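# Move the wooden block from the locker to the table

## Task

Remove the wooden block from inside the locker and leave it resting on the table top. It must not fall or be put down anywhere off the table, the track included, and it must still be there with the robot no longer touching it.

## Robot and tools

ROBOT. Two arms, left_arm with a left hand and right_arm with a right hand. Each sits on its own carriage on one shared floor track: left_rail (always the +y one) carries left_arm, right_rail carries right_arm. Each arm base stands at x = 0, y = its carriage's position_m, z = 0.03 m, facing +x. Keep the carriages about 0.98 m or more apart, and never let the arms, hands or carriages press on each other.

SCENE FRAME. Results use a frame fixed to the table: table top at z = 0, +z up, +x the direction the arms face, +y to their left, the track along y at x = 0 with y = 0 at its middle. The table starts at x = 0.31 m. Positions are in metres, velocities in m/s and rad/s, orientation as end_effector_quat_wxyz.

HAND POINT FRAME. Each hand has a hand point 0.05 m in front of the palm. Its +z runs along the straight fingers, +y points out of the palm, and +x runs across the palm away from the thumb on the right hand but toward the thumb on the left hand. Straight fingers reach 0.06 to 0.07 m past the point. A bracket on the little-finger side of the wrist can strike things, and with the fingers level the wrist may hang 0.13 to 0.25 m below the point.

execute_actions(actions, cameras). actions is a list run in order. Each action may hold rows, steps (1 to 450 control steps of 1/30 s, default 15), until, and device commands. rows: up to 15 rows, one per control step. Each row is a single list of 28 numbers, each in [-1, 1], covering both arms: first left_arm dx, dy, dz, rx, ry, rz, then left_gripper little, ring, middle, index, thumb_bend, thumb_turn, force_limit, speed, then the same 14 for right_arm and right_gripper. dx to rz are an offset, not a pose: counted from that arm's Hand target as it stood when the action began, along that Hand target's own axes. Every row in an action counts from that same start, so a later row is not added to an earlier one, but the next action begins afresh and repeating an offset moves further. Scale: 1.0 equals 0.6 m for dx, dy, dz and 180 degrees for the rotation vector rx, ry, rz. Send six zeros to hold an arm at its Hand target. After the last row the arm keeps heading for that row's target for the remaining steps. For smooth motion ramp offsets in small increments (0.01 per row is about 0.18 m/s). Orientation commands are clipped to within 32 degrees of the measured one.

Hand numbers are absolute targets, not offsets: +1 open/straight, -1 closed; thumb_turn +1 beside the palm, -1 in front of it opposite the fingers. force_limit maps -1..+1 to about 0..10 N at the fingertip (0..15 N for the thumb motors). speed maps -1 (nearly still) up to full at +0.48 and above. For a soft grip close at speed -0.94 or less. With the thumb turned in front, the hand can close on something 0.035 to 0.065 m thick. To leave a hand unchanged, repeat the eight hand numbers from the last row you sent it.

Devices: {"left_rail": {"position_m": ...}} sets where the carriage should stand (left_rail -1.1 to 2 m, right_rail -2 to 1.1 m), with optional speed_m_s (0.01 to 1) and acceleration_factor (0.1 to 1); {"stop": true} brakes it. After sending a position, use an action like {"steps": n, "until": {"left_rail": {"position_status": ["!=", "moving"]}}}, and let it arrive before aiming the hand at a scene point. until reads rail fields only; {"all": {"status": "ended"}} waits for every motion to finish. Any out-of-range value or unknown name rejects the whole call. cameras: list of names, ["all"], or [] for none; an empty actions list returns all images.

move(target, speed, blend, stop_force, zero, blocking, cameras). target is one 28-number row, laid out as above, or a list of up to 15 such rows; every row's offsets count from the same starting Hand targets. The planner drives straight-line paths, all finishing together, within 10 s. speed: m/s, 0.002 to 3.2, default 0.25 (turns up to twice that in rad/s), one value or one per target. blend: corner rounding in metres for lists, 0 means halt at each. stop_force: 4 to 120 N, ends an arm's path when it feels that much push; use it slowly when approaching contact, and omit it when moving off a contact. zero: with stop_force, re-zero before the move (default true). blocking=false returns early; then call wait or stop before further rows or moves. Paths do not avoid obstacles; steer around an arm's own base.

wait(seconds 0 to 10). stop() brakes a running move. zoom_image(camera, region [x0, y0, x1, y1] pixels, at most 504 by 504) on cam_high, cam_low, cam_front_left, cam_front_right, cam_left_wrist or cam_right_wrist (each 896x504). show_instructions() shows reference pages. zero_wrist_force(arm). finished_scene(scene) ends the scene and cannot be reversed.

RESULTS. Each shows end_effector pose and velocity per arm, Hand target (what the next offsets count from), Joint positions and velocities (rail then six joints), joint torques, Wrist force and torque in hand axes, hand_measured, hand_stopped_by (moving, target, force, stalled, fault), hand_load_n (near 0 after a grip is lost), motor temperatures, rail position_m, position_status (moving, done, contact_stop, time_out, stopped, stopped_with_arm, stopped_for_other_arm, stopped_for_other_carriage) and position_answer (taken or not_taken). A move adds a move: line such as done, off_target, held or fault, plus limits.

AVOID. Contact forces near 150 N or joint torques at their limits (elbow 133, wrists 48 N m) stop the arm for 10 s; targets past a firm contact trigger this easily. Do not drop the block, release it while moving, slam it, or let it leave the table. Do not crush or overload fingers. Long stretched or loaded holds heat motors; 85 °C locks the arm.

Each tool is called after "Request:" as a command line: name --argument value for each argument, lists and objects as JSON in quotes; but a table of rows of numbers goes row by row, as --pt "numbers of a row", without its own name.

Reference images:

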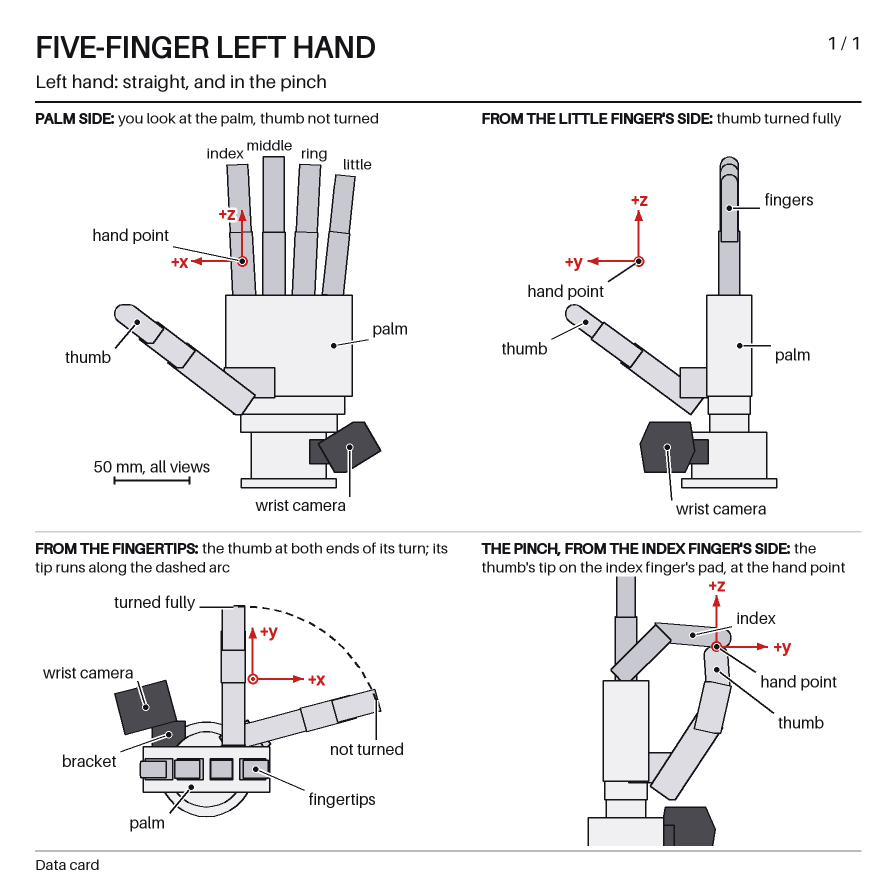

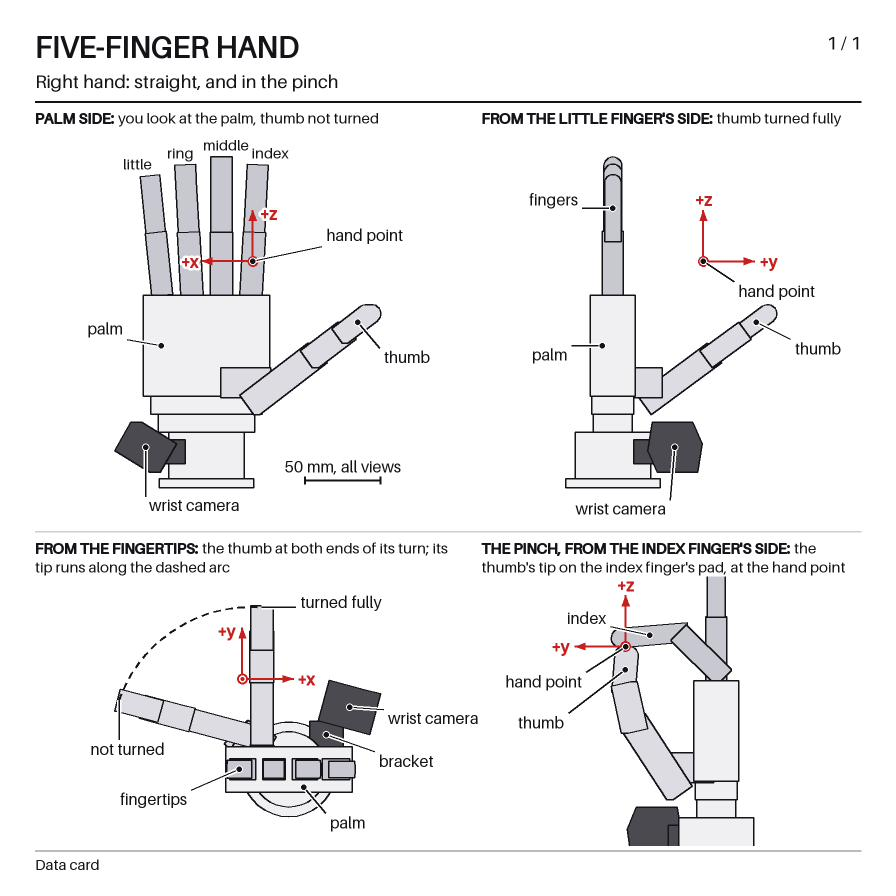

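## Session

Request:
execute_actions --actions '[]'

Scene clock: 0.00 s.
left_arm: end_effector_position=(+0.4295, +1.6976, +0.2494) hand_measured=(+1.000, +1.000, +1.000, +1.000, +1.000, +1.000) hand_load_n=(+0.0, +0.0, +0.0, +0.0, +0.0, +0.0) hand_stopped_by=(target, target, target, target, target, target) hand_force_limit=0.00 hand_speed=-0.80 end_effector_quat_wxyz=(+0.000, +1.000, +0.000, +0.000) | right_arm: end_effector_position=(+0.4295, -1.3961, +0.2494) hand_measured=(+1.000, +1.000, +1.000, +1.000, +1.000, +1.000) hand_load_n=(+0.0, +0.0, +0.0, +0.0, +0.0, +0.0) hand_stopped_by=(target, target, target, target, target, target) hand_force_limit=0.00 hand_speed=-0.80 end_effector_quat_wxyz=(+0.000, +0.000, +1.000, +0.000)
Joint positions: left_arm=[1.691 -0.281 -1.567 2.134 1.004 1.571 1.29] | right_arm=[-1.523 -0.281 -1.567 2.134 1.004 1.571 -1.851]
Joint velocities: within noise
Joint torques (N m): no reading
Motor temperatures (°C): left_arm=[36 36 35 39 42 37] | right_arm=[35 38 36 35 33 37]
Wrist force (N): no reading
Wrist torque (N m): no reading
Wrist force, peak (N): no reading
Hand target: left_arm +0.4295, +1.6976, +0.2494; +0.000, +1.000, +0.000, +0.000 | right_arm +0.4295, -1.3961, +0.2494; +0.000, +0.000, +1.000, +0.000
left_rail: position_m=1.691 position_status=done
right_rail: position_m=-1.523 position_status=done
camera_calibration:
cam_left_wrist: T_world_to_cam=[[0.322237, 0.946593, -0.0111493, -1.73827], [0.813025, -0.270696, 0.515474, -0.0190275], [0.484926, -0.175169, -0.856833, 0.415708], [0, 0, 0, 1]] pos_world=[0.374015, 1.7131, 0.34662]
cam_right_wrist: T_world_to_cam=[[-0.250631, 0.967976, -0.0143703, 1.46083], [0.817663, 0.219612, 0.532162, -0.176979], [0.518276, 0.121627, -0.84652, 0.270818], [0, 0, 0, 1]] pos_world=[0.370481, -1.40812, 0.344427]

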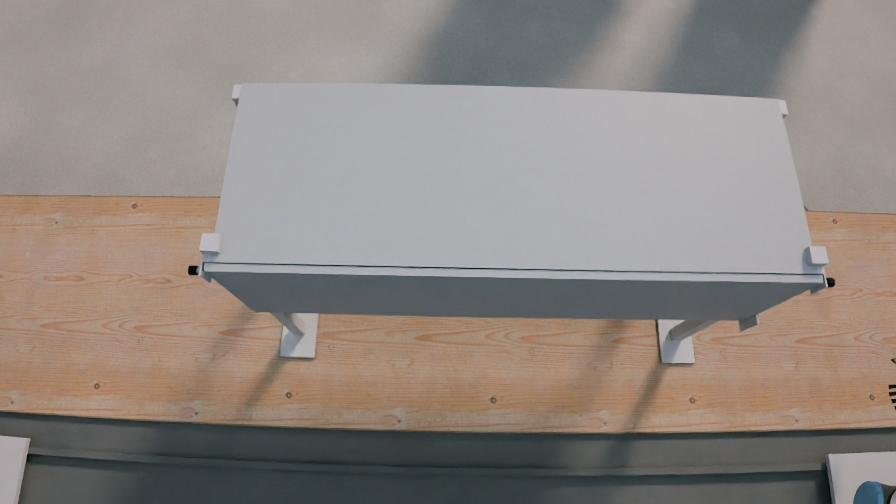

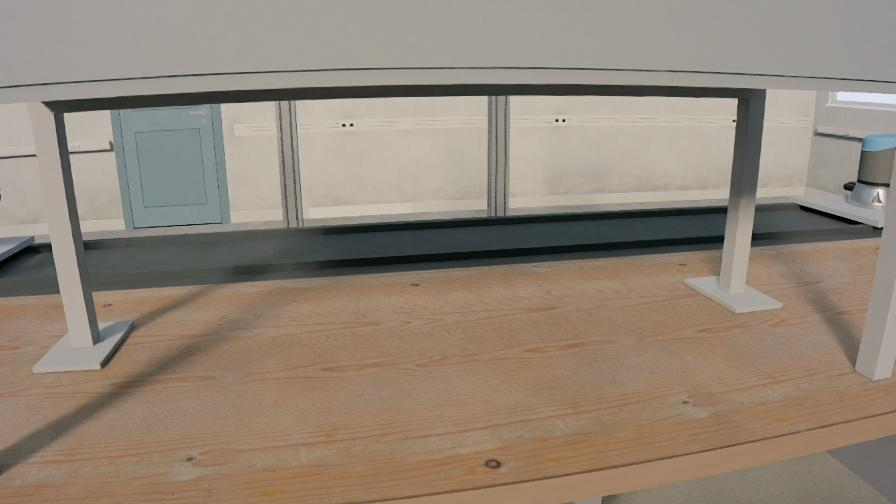

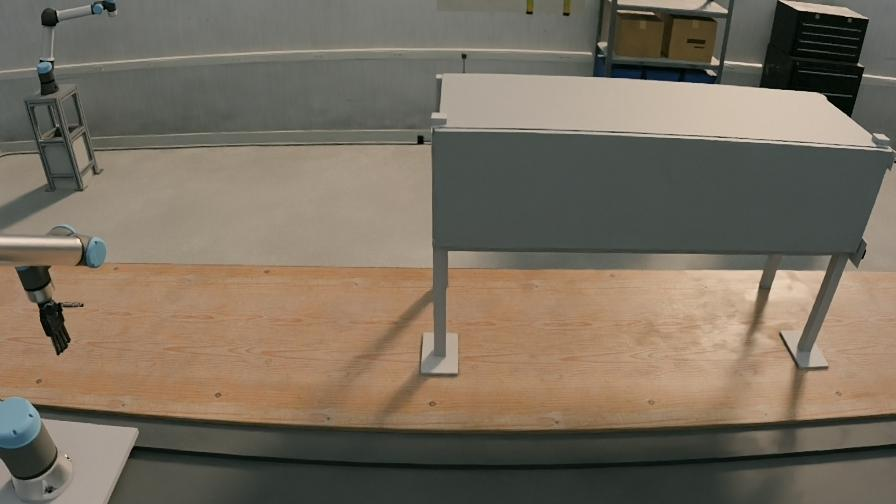

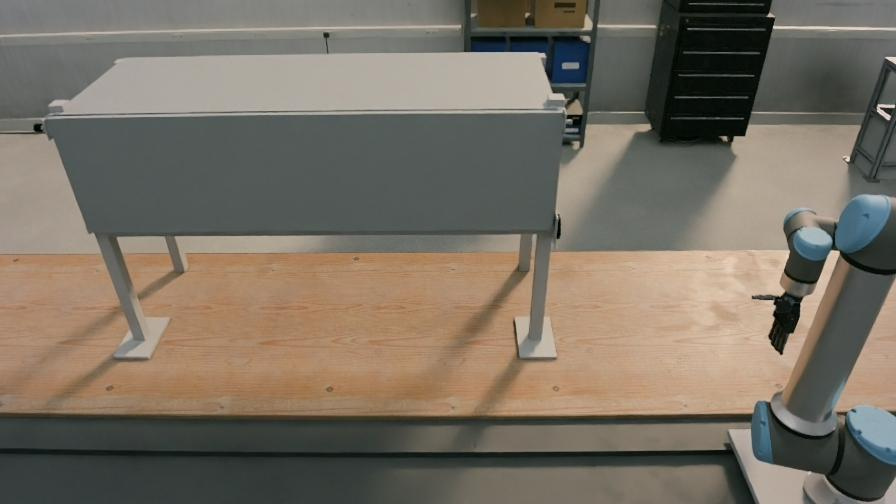

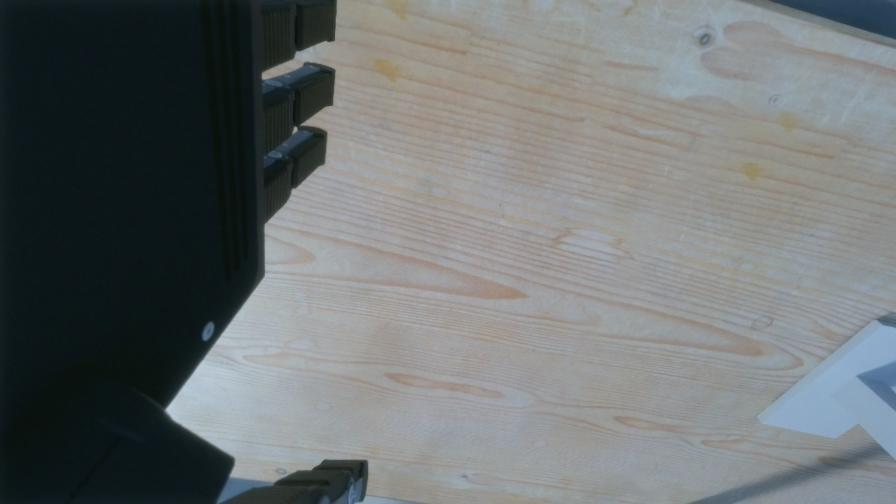

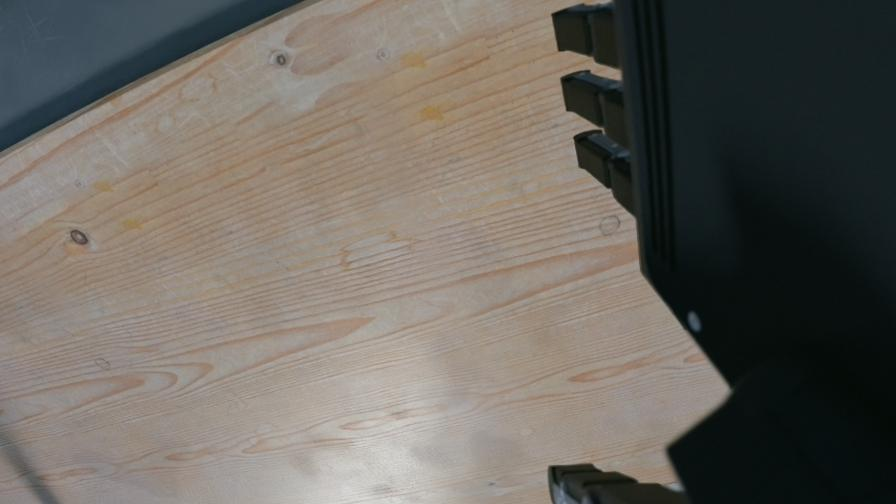

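Request:
execute_actions --actions '[{"left_rail":{"position_m":1.0,"speed_m_s":0.7},"right_rail":{"position_m":-1.3,"speed_m_s":0.5},"steps":150,"until":{"all":{"status":"ended"}}}]'

Request:
move --target '[0.05,0.5,-0.7,0,0.3333,0,1,1,0.5,0.5,0,-1,0.0,0,0.05,0.8,-0.7,0,-0.3333,0,1,1,0.5,0.5,0,-1,0.0,0]' --speed 0.5

Scene clock: 11.33 s.
left_arm: end_effector_position=(+0.4295, +1.0062, +0.2494) hand_measured=(+1.000, +1.000, +1.000, +1.000, +1.000, +1.000) hand_load_n=(+0.0, +0.0, +0.0, +0.0, +0.0, +0.0) hand_stopped_by=(target, target, target, target, target, target) hand_force_limit=0.00 hand_speed=-0.80 end_effector_quat_wxyz=(+0.000, +1.000, +0.000, +0.000) | right_arm: end_effector_position=(+0.4295, -1.1734, +0.2494) hand_measured=(+1.000, +1.000, +1.000, +1.000, +1.000, +1.000) hand_load_n=(+0.0, +0.0, +0.0, +0.0, -0.5, +0.0) hand_stopped_by=(target, target, target, target, target, target) hand_force_limit=0.00 hand_speed=-0.80 end_effector_quat_wxyz=(+0.000, +0.000, +1.000, +0.000)
Joint positions: left_arm=[1 -0.281 -1.567 2.134 1.004 1.571 1.29] | right_arm=[-1.3 -0.28 -1.567 2.134 1.004 1.571 -1.851]
Joint torques (N m): left_arm=[-0.65 -32.19 -30.23 3.45 0.17 0.12] | right_arm=[1.33 -32.58 -35.26 4.63 -0.28 -0.24]
Wrist force (N): left_arm=[-0.5 -0.4 0.2] | right_arm=[-0.2 0.0 0.1]
Wrist torque (N m): left_arm=[-0.07 0.09 -0.01] | right_arm=[-0.02 0.03 -0.01]
Wrist force, peak (N): left_arm=[-0.2 -2.8 0.2] | right_arm=[0.0 2.6 -0.3]
Hand target: left_arm +0.4295, +1.0062, +0.2494; +0.000, +1.000, +0.000, +0.000 | right_arm +0.4295, -1.1734, +0.2494; +0.000, +0.000, +1.000, +0.000
left_rail: position_m=1.000 speed_m_s=0.70 position_status=done
right_rail: position_m=-1.300 speed_m_s=0.50 position_status=done

Scene clock: 13.67 s.
left_arm: end_effector_position=(+0.4595, +0.7062, +0.6694) hand_measured=(+1.000, +1.000, +0.500, +0.500, +0.000, -1.000) hand_load_n=(+0.0, +0.0, +0.0, +0.0, +0.0, +0.0) hand_stopped_by=(target, target, target, target, target, target) hand_force_limit=0.00 hand_speed=0.00 end_effector_quat_wxyz=(+0.000, +0.866, +0.000, +0.500) | right_arm: end_effector_position=(+0.3995, -0.6935, +0.6693) hand_measured=(+1.000, +1.000, +0.500, +0.500, +0.000, -1.000) hand_load_n=(+0.0, +0.0, +0.0, +0.0, +0.0, +0.0) hand_stopped_by=(target, target, target, target, target, target) hand_force_limit=0.00 hand_speed=0.00 end_effector_quat_wxyz=(+0.500, +0.000, +0.866, +0.000)
Joint positions: left_arm=[1 -1.416 -1.89 1.864 1.335 0.544 0.303] | right_arm=[-1.3 0.986 -1.479 1.412 0.875 2.377 -0.924]
Joint torques (N m): left_arm=[-10.95 4.9 -44.76 6.02 -3.84 -2.27] | right_arm=[16.39 -37.13 -56.96 4.31 2.81 3.27]
Wrist force (N): left_arm=[-1.5 0.2 -0.8] | right_arm=[1.8 0.9 -1.2]
Wrist torque (N m): left_arm=[0.00 0.24 -0.04] | right_arm=[0.16 -0.21 0.09]
Wrist force, peak (N): left_arm=[-2.0 1.1 -1.2] | right_arm=[1.6 2.2 -1.8]
Hand target: left_arm +0.4595, +0.7062, +0.6694; +0.000, +0.866, +0.000, +0.500 | right_arm +0.3995, -0.6934, +0.6694; +0.500, +0.000, +0.866, +0.000
Off the commanded pose: left_arm 0.000 m, 0 deg | right_arm 0.000 m, 0 deg.
left_rail: position_m=1.000 speed_m_s=0.70 position_status=done
right_rail: position_m=-1.300 speed_m_s=0.50 position_status=done
move: done

Request:
move --pt "0.326 0.0733 -0.1674 0 0 0 1 1 0.5 0.5 0 -1 0.0 0 -0.3755 -0.3677 -0.08 0 0 0 1 1 0.5 0.5 0 -1 0.0 0" --pt "0.326 0.0733 0.0476 0 0 0 1 1 0.5 0.5 0 -1 0.0 0 -0.3755 -0.3677 0.135 0 0 0 1 1 0.5 0.5 0 -1 0.0 0" --speed '[0.35,0.15]' --blend '[0.01,0]' --cameras '["cam_left_wrist","cam_right_wrist"]'

Scene clock: 21.87 s.
left_arm: end_effector_position=(+0.5820, +0.6622, +0.8245) hand_measured=(+1.000, +1.000, +0.500, +0.500, +0.000, -1.000) hand_load_n=(+0.0, +0.0, +0.0, +0.0, +0.0, +0.0) hand_stopped_by=(target, target, target, target, target, target) hand_force_limit=0.00 hand_speed=0.00 end_effector_quat_wxyz=(+0.000, +0.866, +0.000, +0.500) | right_arm: end_effector_position=(+0.5823, -0.9141, +0.8240) hand_measured=(+1.000, +1.000, +0.500, +0.500, +0.000, -1.000) hand_load_n=(+0.0, +0.0, +0.0, +0.0, +0.0, +0.0) hand_stopped_by=(target, target, target, target, target, target) hand_force_limit=0.00 hand_speed=0.00 end_effector_quat_wxyz=(+0.500, +0.000, +0.866, +0.000)
Joint positions: left_arm=[1 -1.103 -1.649 1.322 1.235 0.687 0.79] | right_arm=[-1.3 0.389 -1.626 1.25 0.935 1.905 -1.369]
Joint torques (N m): left_arm=[8.5 -14.04 -44.01 -0.45 1.55 2.35] | right_arm=[-11.33 -24.44 -33.31 -1.1 -2.49 -3.21]
Wrist force (N): left_arm=[-2.0 -0.3 -0.4] | right_arm=[2.2 0.8 -0.6]
Wrist torque (N m): left_arm=[-0.16 0.35 -0.17] | right_arm=[0.08 -0.26 0.30]
Wrist force, peak (N): left_arm=[-3.0 -0.3 0.7] | right_arm=[3.2 2.2 -0.4]
Hand target: left_arm +0.5821, +0.6622, +0.8245; +0.000, +0.866, +0.000, +0.500 | right_arm +0.5823, -0.9141, +0.8240; +0.500, +0.000, +0.866, +0.000
Off the commanded pose: left_arm 0.000 m, 0 deg | right_arm 0.000 m, 0 deg.
left_rail: position_m=1.000 speed_m_s=0.70 position_status=done
right_rail: position_m=-1.300 speed_m_s=0.50 position_status=done
move: done
camera_calibration:
cam_left_wrist: T_world_to_cam=[[0.170708, 0.946612, 0.273469, -0.947371], [-0.0397664, -0.270698, 0.961843, -0.591401], [0.984519, -0.175069, -0.00856677, -0.337011], [0, 0, 0, 1]] pos_world=[0.469999, 0.677701, 0.825024]
cam_right_wrist: T_world_to_cam=[[-0.1129, 0.967976, -0.224223, 1.13345], [-0.0518782, 0.219615, 0.974206, -0.571515], [0.992251, 0.12162, 0.0254223, -0.375087], [0, 0, 0, 1]] pos_world=[0.470498, -0.926019, 0.820454]
Images, in order (width x height): cam_left_wrist 896x504, cam_right_wrist 896x504.

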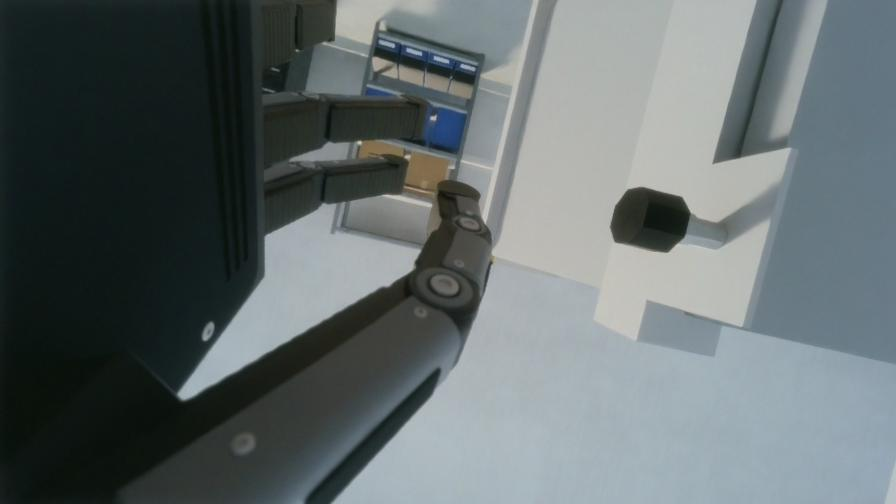

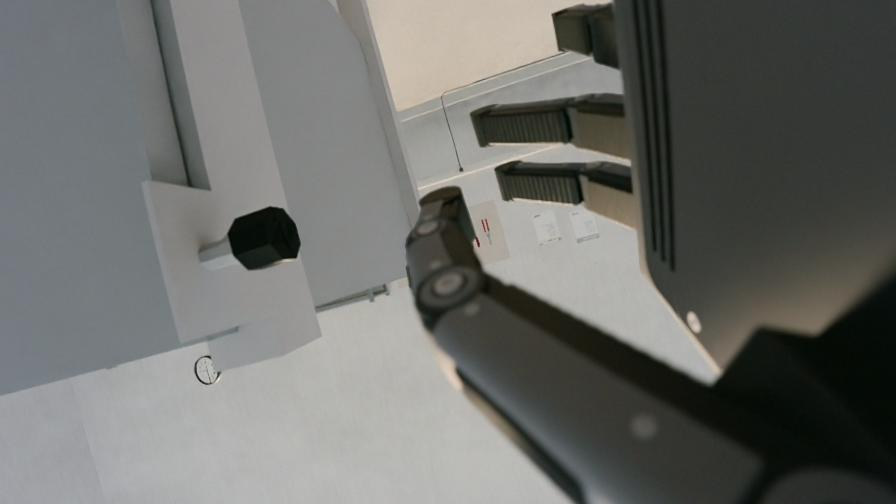

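Request:
move --target '[0,0.1517,0,0,0,0,1,1,0.5,0.5,0,-1,0.0,0,0,0.15,0,0,0,0,1,1,0.5,0.5,0,-1,0.0,0]' --speed 0.06 --stop_force 8

Request:
move --target '[0,0,0.035,0,0,0,1,1,0.5,0.5,0,-1,0.0,0,0,0,0.035,0,0,0,1,1,0.5,0.5,0,-1,0.0,0]' --speed 0.02 --stop_force 8 --cameras '["cam_left_wrist","cam_right_wrist"]'

Scene clock: 31.57 s.
left_arm: end_effector_position=(+0.5821, +0.5712, +0.8245) hand_measured=(+1.000, +1.000, +0.500, +0.500, +0.000, -1.000) hand_load_n=(+0.0, +0.0, +2.5, +0.0, +0.0, +0.0) hand_stopped_by=(target, target, target, target, target, target) hand_force_limit=0.00 hand_speed=0.00 end_effector_quat_wxyz=(+0.000, +0.866, +0.000, +0.500) | right_arm: end_effector_position=(+0.5823, -0.8241, +0.8240) hand_measured=(+1.000, +1.000, +0.500, +0.500, +0.000, -1.000) hand_load_n=(+0.0, +0.0, +0.5, +0.0, +0.0, +0.0) hand_stopped_by=(target, target, target, target, target, target) hand_force_limit=0.00 hand_speed=0.00 end_effector_quat_wxyz=(+0.500, +0.000, +0.866, +0.000)
Joint positions: left_arm=[1 -1.19 -1.533 1.225 1.307 0.637 0.675] | right_arm=[-1.3 0.56 -1.505 1.133 0.97 2.049 -1.267]
Joint torques (N m): left_arm=[-12.67 -21.22 -43.81 4.65 -3.42 -2.25] | right_arm=[15.44 -35.38 -52.41 3.02 2.7 3.02]
Wrist force (N): left_arm=[-2.3 -3.2 1.3] | right_arm=[2.0 0.1 -0.5]
Wrist torque (N m): left_arm=[-0.08 0.34 0.00] | right_arm=[0.01 -0.26 0.07]
Wrist force, peak (N): left_arm=[-2.6 -3.1 1.2] | right_arm=[2.5 0.6 -0.9]
Hand target: left_arm +0.5821, +0.5712, +0.8245; +0.000, +0.866, +0.000, +0.500 | right_arm +0.5823, -0.8241, +0.8240; +0.500, +0.000, +0.866, +0.000
Off the commanded pose: left_arm 0.000 m, 0 deg | right_arm 0.000 m, 0 deg.
left_rail: position_m=1.000 speed_m_s=0.70 position_status=done
right_rail: position_m=-1.300 speed_m_s=0.50 position_status=done
move: done

Scene clock: 33.73 s.
left_arm: end_effector_position=(+0.6002, +0.5712, +0.8141) hand_measured=(+1.000, +1.000, +0.500, +0.500, +0.000, -1.000) hand_load_n=(-0.5, +0.0, +0.0, +0.0, +1.0, +0.0) hand_stopped_by=(target, target, target, target, target, target) hand_force_limit=0.00 hand_speed=0.00 end_effector_quat_wxyz=(+0.000, +0.866, +0.000, +0.500) | right_arm: end_effector_position=(+0.6005, -0.8241, +0.8135) hand_measured=(+1.000, +1.000, +0.500, +0.500, +0.000, -1.000) hand_load_n=(+0.0, +0.0, +0.0, +0.0, +0.5, +0.0) hand_stopped_by=(target, target, target, target, target, target) hand_force_limit=0.00 hand_speed=0.00 end_effector_quat_wxyz=(+0.500, +0.000, +0.866, +0.000)
Joint positions: left_arm=[1 -1.155 -1.519 1.222 1.257 0.657 0.724] | right_arm=[-1.3 0.541 -1.492 1.138 0.947 2.033 -1.279]
Joint torques (N m): left_arm=[-2.93 -26.99 -41.23 3.37 -0.38 -1.14] | right_arm=[-12.87 -32.38 -31.22 -1.4 -2.2 -3.07]
Wrist force (N): left_arm=[-2.6 -0.8 -6.7] | right_arm=[2.3 -0.2 -6.2]
Wrist torque (N m): left_arm=[-0.11 0.29 -0.15] | right_arm=[0.07 -0.17 0.25]
Wrist force, peak (N): left_arm=[-2.1 -0.7 -7.9] | right_arm=[2.5 -0.1 -6.1]
Hand target: left_arm +0.6001, +0.5712, +0.8141; +0.000, +0.866, +0.000, +0.500 | right_arm +0.6005, -0.8241, +0.8135; +0.500, +0.000, +0.866, +0.000
Off the commanded pose: left_arm 0.000 m, 0 deg | right_arm 0.000 m, 0 deg.
left_rail: position_m=1.000 speed_m_s=0.70 position_status=done
right_rail: position_m=-1.300 speed_m_s=0.50 position_status=done
move: contact (left_arm)
camera_calibration:
cam_left_wrist: T_world_to_cam=[[0.170803, 0.946621, 0.273375, -0.86144], [-0.0397778, -0.270602, 0.961869, -0.605284], [0.984502, -0.175165, -0.00856508, -0.370887], [0, 0, 0, 1]] pos_world=[0.488199, 0.586701, 0.814524]
cam_right_wrist: T_world_to_cam=[[-0.112996, 0.967964, -0.224226, 1.04605], [-0.0519, 0.219613, 0.974206, -0.58], [0.992239, 0.121719, 0.0254219, -0.403734], [0, 0, 0, 1]] pos_world=[0.488698, -0.836019, 0.809854]
Images, in order (width x height): cam_left_wrist 896x504, cam_right_wrist 896x504.

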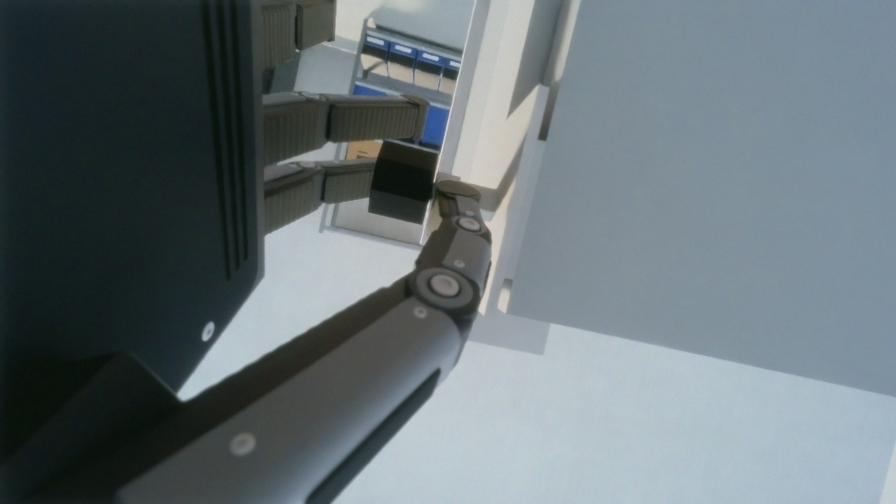

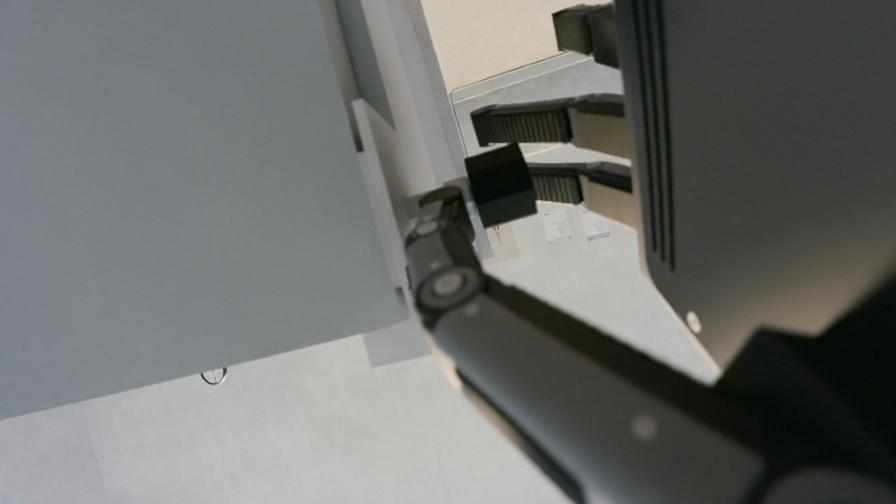

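Request:
execute_actions --actions '[{"rows":[[0,0,0,0,0,0,1,1,-0.5,-0.5,0,-1,0.2,-0.8,0,0,0,0,0,0,1,1,-0.5,-0.5,0,-1,0.2,-0.8]],"steps":55}]'

Scene clock: 38.27 s.
left_arm: end_effector_position=(+0.6001, +0.5712, +0.8141) hand_measured=(+1.000, +1.000, +0.152, +0.078, +0.000, -1.000) hand_load_n=(+0.0, +0.0, +6.0, +8.0, +2.0, -0.5) hand_stopped_by=(target, target, force, force, target, target) hand_force_limit=0.20 hand_speed=-0.80 end_effector_quat_wxyz=(+0.000, +0.866, +0.000, +0.500) | right_arm: end_effector_position=(+0.6005, -0.8241, +0.8134) hand_measured=(+1.000, +1.000, +0.152, +0.078, +0.000, -1.000) hand_load_n=(+0.0, +0.0, +6.5, +9.5, +2.0, +0.0) hand_stopped_by=(target, target, force, force, target, target) hand_force_limit=0.20 hand_speed=-0.80 end_effector_quat_wxyz=(+0.500, +0.000, +0.866, +0.000)
Joint positions: left_arm=[1 -1.155 -1.519 1.222 1.257 0.657 0.724] | right_arm=[-1.3 0.541 -1.492 1.138 0.947 2.033 -1.279]
Joint torques (N m): left_arm=[-8.46 -60.88 -36.94 2.43 2.63 -1.35] | right_arm=[21.02 -59.76 -46.31 2.25 -2.06 -3.08]
Wrist force (N): left_arm=[-0.3 -10.7 13.4] | right_arm=[-1.0 -8.3 8.4]
Wrist torque (N m): left_arm=[-0.52 0.49 0.02] | right_arm=[-0.20 -0.33 0.11]
Wrist force, peak (N): left_arm=[-0.2 -11.4 13.5] | right_arm=[-1.3 -8.8 8.7]
Hand target: left_arm +0.6001, +0.5712, +0.8141; +0.000, +0.866, +0.000, +0.500 | right_arm +0.6005, -0.8241, +0.8135; +0.500, +0.000, +0.866, +0.000
Off the commanded pose: left_arm 0.000 m, 0 deg | right_arm 0.000 m, 0 deg.
left_rail: position_m=1.000 speed_m_s=0.70 position_status=done
right_rail: position_m=-1.300 speed_m_s=0.50 position_status=done

Request:
move --target '[0,-0.0245,0,0,0,0,1,1,-0.5,-0.5,0,-1,0.2,-0.8,0,-0.0195,0,0,0,0,1,1,-0.5,-0.5,0,-1,0.2,-0.8]' --speed 0.02 --stop_force 32 --zero false --cameras '["cam_front_right"]'

Scene clock: 43.50 s.
left_arm: end_effector_position=(+0.6001, +0.5850, +0.8141) hand_measured=(+1.000, +1.000, +0.152, +0.078, +0.008, -1.000) hand_load_n=(+0.0, +0.0, +0.0, +0.0, +35.5, +3.5) hand_stopped_by=(target, target, force, force, target, target) hand_force_limit=0.20 hand_speed=-0.80 end_effector_quat_wxyz=(+0.000, +0.866, +0.000, +0.500) | right_arm: end_effector_position=(+0.6005, -0.8358, +0.8135) hand_measured=(+1.000, +1.000, +0.152, +0.078, +0.008, -1.000) hand_load_n=(-0.5, +0.0, +0.5, +0.5, +36.5, +3.0) hand_stopped_by=(target, target, force, force, target, target) hand_force_limit=0.20 hand_speed=-0.80 end_effector_quat_wxyz=(+0.500, +0.000, +0.866, +0.000)
Joint positions: left_arm=[1 -1.143 -1.537 1.239 1.246 0.664 0.74] | right_arm=[-1.3 0.521 -1.508 1.155 0.941 2.017 -1.291]
Joint torques (N m): left_arm=[6.58 -30.83 -39.76 8.57 -8.09 -2.65] | right_arm=[-27.53 -56.2 -31.03 1.24 3.68 -2.68]
Wrist force (N): left_arm=[-1.6 28.5 -10.3] | right_arm=[2.5 24.3 -6.5]
Wrist torque (N m): left_arm=[0.20 0.25 -0.54] | right_arm=[0.09 -0.24 0.56]
Wrist force, peak (N): left_arm=[-1.9 29.8 -9.7] | right_arm=[2.5 24.3 -6.5]
Hand target: left_arm +0.6001, +0.5850, +0.8141; +0.000, +0.866, +0.000, +0.500 (not the last commanded pose) | right_arm +0.6005, -0.8358, +0.8135; +0.500, +0.000, +0.866, +0.000
Off the commanded pose: left_arm 0.001 m, 0 deg | right_arm 0.000 m, 0 deg.
left_rail: position_m=1.000 speed_m_s=0.70 position_status=done
right_rail: position_m=-1.300 speed_m_s=0.50 position_status=done
move: contact (left_arm)
Images, in order (width x height): cam_front_right 896x504.

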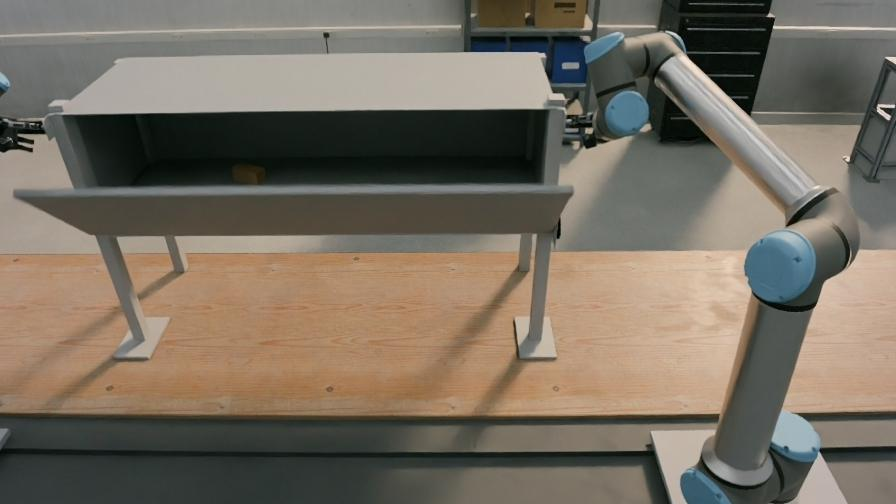

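Request:
move --target '[0,0.021,0,0,0,0,1,1,-0.5,-0.5,0,-1,0.2,-0.8,0,0.0195,0,0,0,0,1,1,-0.5,-0.5,0,-1,0.2,-0.8]' --speed 0.03

Request:
execute_actions --actions '[{"rows":[[0,0,0,0,0,0,1,1,0.5,0.5,0,-1,0.2,-0.4,0,0,0,0,0,0,1,1,0.5,0.5,0,-1,0.2,-0.4]],"steps":40}]'

Request:
move --pt "0 0 -0.03 0 0 0 1 1 0.5 0.5 0 -1 0.2 -0.4 0 0 -0.03 0 0 0 1 1 0.5 0.5 0 -1 0.2 -0.4" --pt "0 -0.15 -0.035 0 0 0 1 1 0.5 0.5 0 -1 0.2 -0.4 0 -0.15 -0.035 0 0 0 1 1 0.5 0.5 0 -1 0.2 -0.4" --pt "0 -0.15 -0.25 0 0 0 1 1 0.5 0.5 0 -1 0.2 -0.4 0 -0.15 -0.25 0 0 0 1 1 0.5 0.5 0 -1 0.2 -0.4" --speed '[0.05,0.12,0.25]' --blend '[0,0.02,0]' --cameras '["cam_front_left","cam_front_right","cam_high"]'

Scene clock: 48.83 s.
left_arm: end_effector_position=(+0.6001, +0.5727, +0.8141) hand_measured=(+1.000, +1.000, +0.152, +0.078, -0.002, -1.000) hand_load_n=(+0.0, +0.0, +3.0, +5.5, -4.5, -1.5) hand_stopped_by=(target, target, force, force, target, target) hand_force_limit=0.20 hand_speed=-0.80 end_effector_quat_wxyz=(+0.000, +0.866, +0.000, +0.500) | right_arm: end_effector_position=(+0.6006, -0.8244, +0.8135) hand_measured=(+1.000, +1.000, +0.152, +0.078, -0.002, -1.000) hand_load_n=(+0.0, +0.0, +6.0, +8.5, -5.0, -1.0) hand_stopped_by=(target, target, force, force, target, target) hand_force_limit=0.20 hand_speed=-0.80 end_effector_quat_wxyz=(+0.500, +0.000, +0.866, +0.000)
Joint positions: left_arm=[1 -1.153 -1.521 1.224 1.256 0.657 0.725] | right_arm=[-1.3 0.541 -1.492 1.138 0.947 2.033 -1.279]
Joint torques (N m): left_arm=[-16.37 -12.16 -41.5 2.91 -1.26 -2.16] | right_arm=[26.62 -32.5 -50.21 2.31 -1.23 2.01]
Wrist force (N): left_arm=[0.5 -16.0 -4.6] | right_arm=[-2.4 -15.1 1.4]
Wrist torque (N m): left_arm=[-0.33 0.26 0.24] | right_arm=[-0.05 -0.26 -0.18]
Wrist force, peak (N): left_arm=[-1.6 28.8 -10.7] | right_arm=[2.1 24.6 -6.4]
Hand target: left_arm +0.6001, +0.5724, +0.8141; +0.000, +0.866, +0.000, +0.500 | right_arm +0.6005, -0.8241, +0.8135; +0.500, +0.000, +0.866, +0.000
Off the commanded pose: left_arm 0.000 m, 0 deg | right_arm 0.000 m, 0 deg.
left_rail: position_m=1.000 speed_m_s=0.70 position_status=done
right_rail: position_m=-1.300 speed_m_s=0.50 position_status=done
move: done

Scene clock: 50.37 s.
left_arm: end_effector_position=(+0.6001, +0.5723, +0.8141) hand_measured=(+1.000, +1.000, +0.500, +0.500, -0.002, -1.000) hand_load_n=(+0.0, +0.0, +0.0, +0.0, -2.5, +0.0) hand_stopped_by=(target, target, target, target, target, target) hand_force_limit=0.20 hand_speed=-0.40 end_effector_quat_wxyz=(+0.000, +0.866, +0.000, +0.500) | right_arm: end_effector_position=(+0.6005, -0.8241, +0.8135) hand_measured=(+1.000, +1.000, +0.500, +0.500, +0.000, -1.000) hand_load_n=(+0.0, +0.0, +0.0, +0.0, -3.0, -0.5) hand_stopped_by=(target, target, target, target, target, target) hand_force_limit=0.20 hand_speed=-0.40 end_effector_quat_wxyz=(+0.500, +0.000, +0.866, +0.000)
Joint positions: left_arm=[1 -1.154 -1.521 1.224 1.256 0.657 0.725] | right_arm=[-1.3 0.541 -1.492 1.138 0.947 2.033 -1.279]
Joint torques (N m): left_arm=[4.1 -14.11 -40.4 3.54 -2.38 -2.23] | right_arm=[3.59 -28.84 -49.56 1.96 1.62 2.99]
Wrist force (N): left_arm=[-2.0 -4.8 -11.9] | right_arm=[2.4 -2.7 -8.1]
Wrist torque (N m): left_arm=[-0.12 0.26 0.02] | right_arm=[0.11 -0.24 0.08]
Wrist force, peak (N): left_arm=[0.9 -17.0 -4.1] | right_arm=[-2.6 -15.4 1.7]
Hand target: left_arm +0.6001, +0.5724, +0.8141; +0.000, +0.866, +0.000, +0.500 | right_arm +0.6005, -0.8241, +0.8135; +0.500, +0.000, +0.866, +0.000
Off the commanded pose: left_arm 0.000 m, 0 deg | right_arm 0.000 m, 0 deg.
left_rail: position_m=1.000 speed_m_s=0.70 position_status=done
right_rail: position_m=-1.300 speed_m_s=0.50 position_status=done

Scene clock: 53.47 s.
left_arm: end_effector_position=(+0.4703, +0.6624, +0.8891) hand_measured=(+1.000, +1.000, +0.500, +0.500, +0.000, -1.000) hand_load_n=(+0.0, +0.0, +0.0, +0.5, +0.0, +0.0) hand_stopped_by=(target, target, target, target, target, target) hand_force_limit=0.20 hand_speed=-0.40 end_effector_quat_wxyz=(+0.000, +0.866, +0.000, +0.500) | right_arm: end_effector_position=(+0.4706, -0.9141, +0.8885) hand_measured=(+1.000, +1.000, +0.500, +0.500, +0.000, -1.000) hand_load_n=(+0.0, +0.0, +0.0, +0.0, +0.0, +0.0) hand_stopped_by=(target, target, target, target, target, target) hand_force_limit=0.20 hand_speed=-0.40 end_effector_quat_wxyz=(+0.500, +0.000, +0.866, +0.000)
Joint positions: left_arm=[1 -1.403 -1.741 1.356 1.674 0.548 0.326] | right_arm=[-1.3 0.512 -1.7 1.194 1.091 2.009 -1.297]
Joint torques (N m): left_arm=[-10.19 -40.73 -25.84 5.53 -4.25 -2.61] | right_arm=[15.37 -35.3 -49.83 3.06 2.44 3.12]
Wrist force (N): left_arm=[-2.0 0.2 -0.3] | right_arm=[2.3 0.4 -1.1]
Wrist torque (N m): left_arm=[-0.02 0.38 -0.04] | right_arm=[0.03 -0.26 0.10]
Wrist force, peak (N): left_arm=[-1.8 -4.6 -12.6] | right_arm=[1.8 -2.5 -8.5]
Hand target: left_arm +0.4702, +0.6624, +0.8891; +0.000, +0.866, +0.000, +0.500 | right_arm +0.4706, -0.9141, +0.8885; +0.500, +0.000, +0.866, +0.000
Off the commanded pose: left_arm 0.000 m, 0 deg | right_arm 0.000 m, 0 deg.
left_rail: position_m=1.000 speed_m_s=0.70 position_status=done
right_rail: position_m=-1.300 speed_m_s=0.50 position_status=done
move: done
Images, in order (width x height): cam_high 896x504, cam_front_left 896x504, cam_front_right 896x504.

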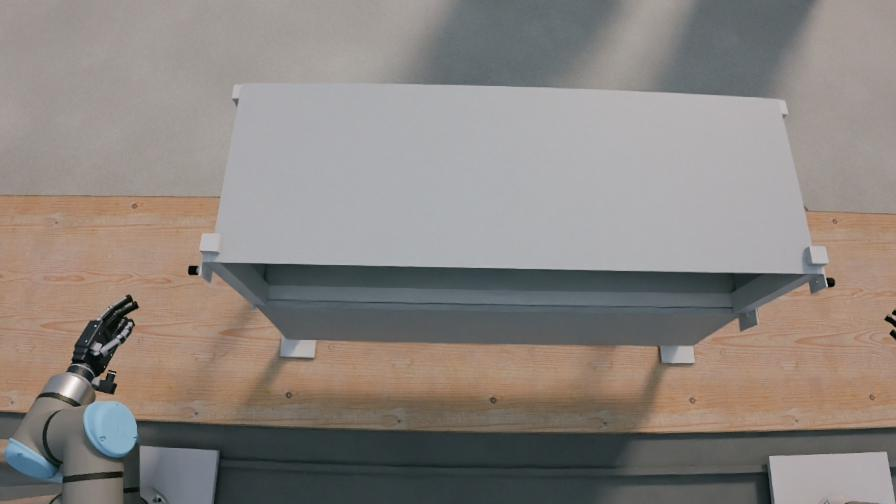

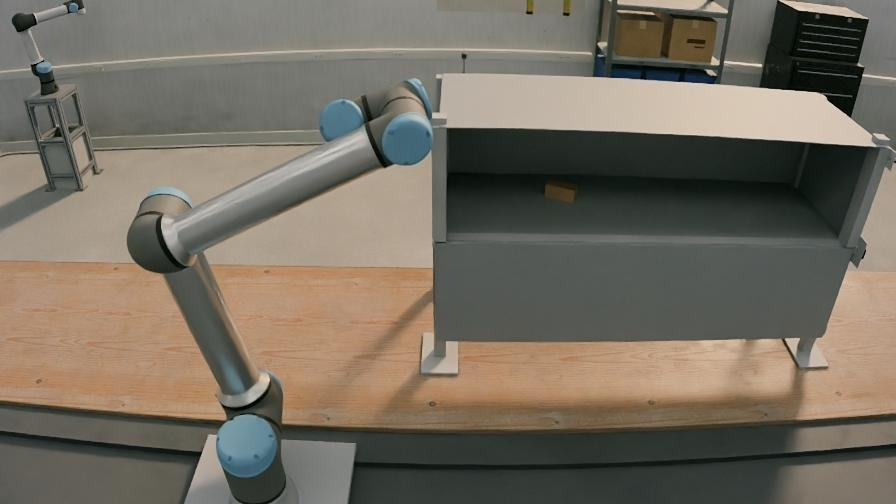

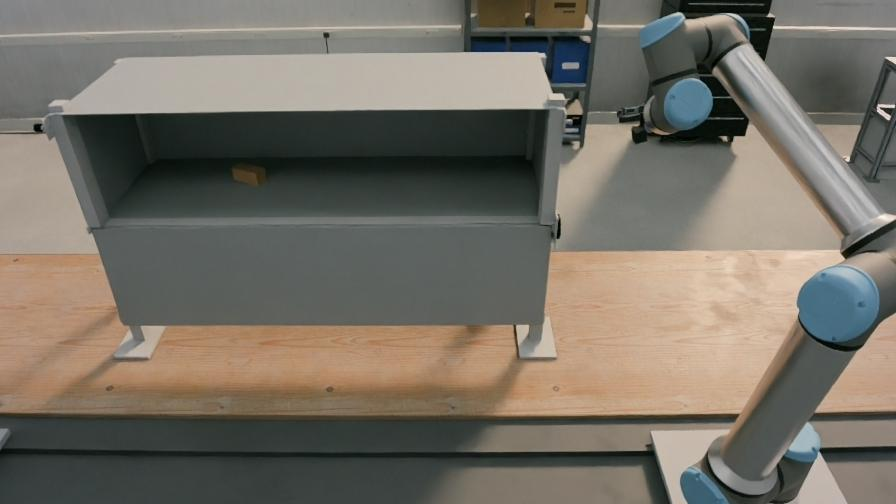

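Request:
zoom_image --camera "cam_front_right" --region '[200, 140, 300, 220]'

Request:
zoom_image --camera "cam_front_left" --region '[510, 150, 610, 230]'

Scaled by 5.040 from the camera's 896x504 image, which has a finer 1280x720 frame.

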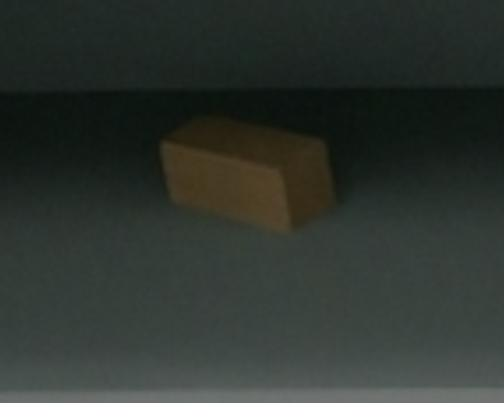

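Scaled by 5.040 from the camera's 896x504 image, which has a finer 1280x720 frame.

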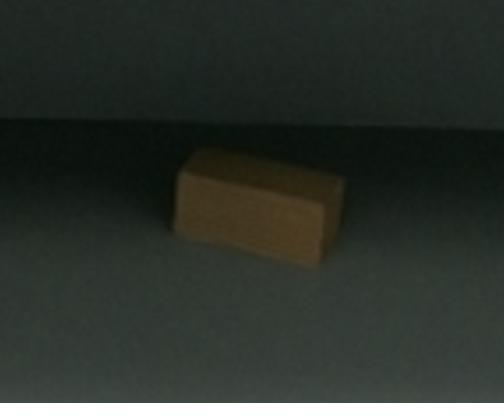

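Request:
execute_actions --actions '[{"left_rail":{"position_m":0.0,"speed_m_s":0.7},"steps":150,"until":{"left_rail":{"position_status":["!=","moving"]}}}]'

Request:
move --pt "0 -0.3627 0 0 0 0.5 1 1 0.8 0.8 1 -1 0.2 0 0 0 0 0 0 0 1 1 0.5 0.5 0 -1 0.2 -0.4" --pt "-0.1451 -0.7293 0.0453 0 0 1 1 1 0.8 0.8 1 -1 0.2 0 0 0 0 0 0 0 1 1 0.5 0.5 0 -1 0.2 -0.4" --pt "-0.376 -0.7293 0.1787 0 0 1 1 1 0.8 0.8 1 -1 0.2 0 0 0 0 0 0 0 1 1 0.5 0.5 0 -1 0.2 -0.4" --speed '[0.4,0.4,0.25]' --blend '[0.03,0.03,0]' --cameras '["cam_right_wrist","cam_front_left"]'

Scene clock: 86.50 s.
left_arm: end_effector_position=(+0.4702, -0.3376, +0.8890) hand_measured=(+1.000, +1.000, +0.500, +0.500, +0.000, -1.000) hand_load_n=(+0.0, +0.0, +0.0, +0.0, +0.0, +0.0) hand_stopped_by=(target, target, target, target, target, target) hand_force_limit=0.20 hand_speed=-0.40 end_effector_quat_wxyz=(+0.000, +0.866, +0.000, +0.500) | right_arm: end_effector_position=(+0.4706, -0.9141, +0.8885) hand_measured=(+1.000, +1.000, +0.500, +0.500, +0.000, -1.000) hand_load_n=(+0.0, +0.0, +0.0, +0.0, +0.0, -0.5) hand_stopped_by=(target, target, target, target, target, target) hand_force_limit=0.20 hand_speed=-0.40 end_effector_quat_wxyz=(+0.500, +0.000, +0.866, +0.000)
Joint positions: left_arm=[0 -1.403 -1.741 1.356 1.675 0.547 0.326] | right_arm=[-1.3 0.512 -1.7 1.194 1.091 2.009 -1.297]
Joint torques (N m): left_arm=[8.24 -41.27 -35.77 4.49 -1.2 -2.29] | right_arm=[15.92 -32.18 -50.24 3 2.68 2.96]
Wrist force (N): left_arm=[-2.0 -0.2 -0.4] | right_arm=[2.5 0.9 -0.8]
Wrist torque (N m): left_arm=[-0.07 0.36 -0.02] | right_arm=[0.07 -0.30 0.12]
Wrist force, peak (N): left_arm=[-2.0 2.9 -0.2] | right_arm=[2.7 0.9 -0.9]
Hand target: left_arm +0.4702, -0.3376, +0.8891; +0.000, +0.866, +0.000, +0.500 | right_arm +0.4706, -0.9141, +0.8885; +0.500, +0.000, +0.866, +0.000
Off the commanded pose: left_arm 0.000 m, 0 deg | right_arm 0.000 m, 0 deg.
left_rail: position_m=0.000 speed_m_s=0.70 position_status=done
right_rail: position_m=-1.300 speed_m_s=0.50 position_status=done

Scene clock: 91.90 s.
left_arm: end_effector_position=(+0.4503, +0.1000, +0.6402) hand_measured=(+1.000, +1.000, +0.800, +0.800, +1.000, -1.000) hand_load_n=(+0.0, +0.0, +0.0, +0.0, +0.0, +0.0) hand_stopped_by=(target, target, target, target, target, target) hand_force_limit=0.20 hand_speed=0.00 end_effector_quat_wxyz=(+0.500, +0.000, +0.866, +0.000) | right_arm: end_effector_position=(+0.4706, -0.9141, +0.8885) hand_measured=(+1.000, +1.000, +0.500, +0.500, +0.000, -1.000) hand_load_n=(+0.0, +0.0, +0.0, +0.0, -0.5, +0.0) hand_stopped_by=(target, target, target, target, target, target) hand_force_limit=0.20 hand_speed=-0.40 end_effector_quat_wxyz=(+0.500, +0.000, +0.866, +0.000)
Joint positions: left_arm=[0 -0.654 -2.112 1.826 0.916 1.016 4.346] | right_arm=[-1.3 0.512 -1.7 1.194 1.091 2.009 -1.297]
Joint torques (N m): left_arm=[-11.04 -16.13 -30.6 -1.64 -1.91 2.64] | right_arm=[15.86 -26.7 -50.35 2.89 2.55 2.99]
Wrist force (N): left_arm=[0.8 0.2 -1.0] | right_arm=[2.2 0.8 -0.8]
Wrist torque (N m): left_arm=[0.11 -0.06 -0.15] | right_arm=[0.07 -0.26 0.11]
Wrist force, peak (N): left_arm=[-2.6 0.4 -0.5] | right_arm=[2.6 0.9 -1.1]
Hand target: left_arm +0.4503, +0.0999, +0.6401; +0.500, +0.000, +0.866, +0.000 | right_arm +0.4706, -0.9141, +0.8885; +0.500, +0.000, +0.866, +0.000
Off the commanded pose: left_arm 0.000 m, 0 deg | right_arm 0.000 m, 0 deg.
left_rail: position_m=0.000 speed_m_s=0.70 position_status=done
right_rail: position_m=-1.300 speed_m_s=0.50 position_status=done
move: done
camera_calibration:
cam_right_wrist: T_world_to_cam=[[-0.112996, 0.967964, -0.224226, 1.1353], [-0.0519, 0.219613, 0.974206, -0.640042], [0.992239, 0.121719, 0.0254219, -0.265794], [0, 0, 0, 1]] pos_world=[0.358798, -0.926019, 0.884854]
Images, in order (width x height): cam_front_left 896x504, cam_right_wrist 896x504.

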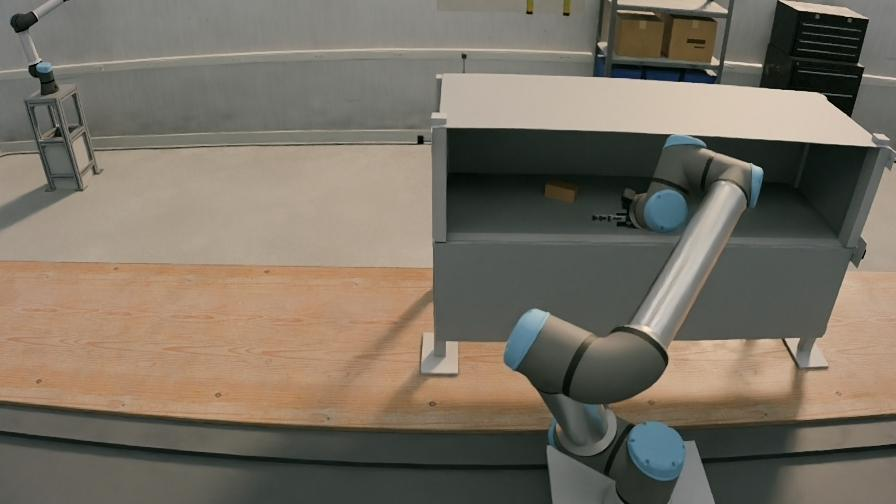

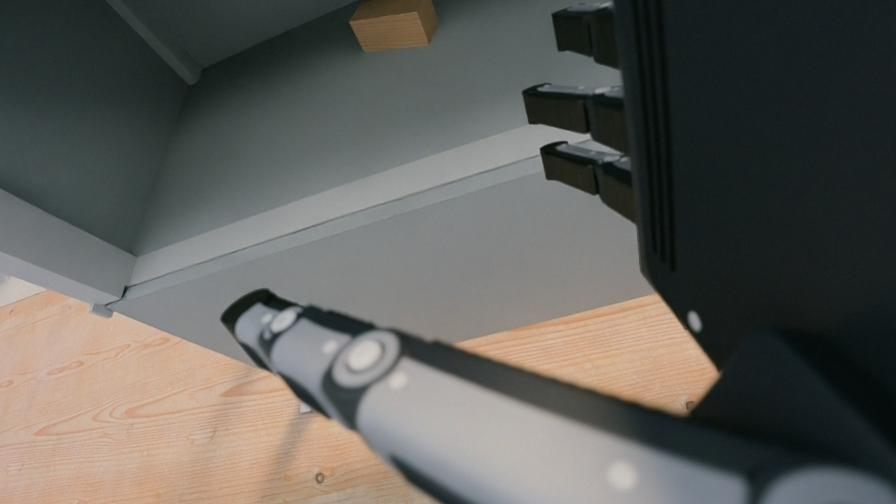

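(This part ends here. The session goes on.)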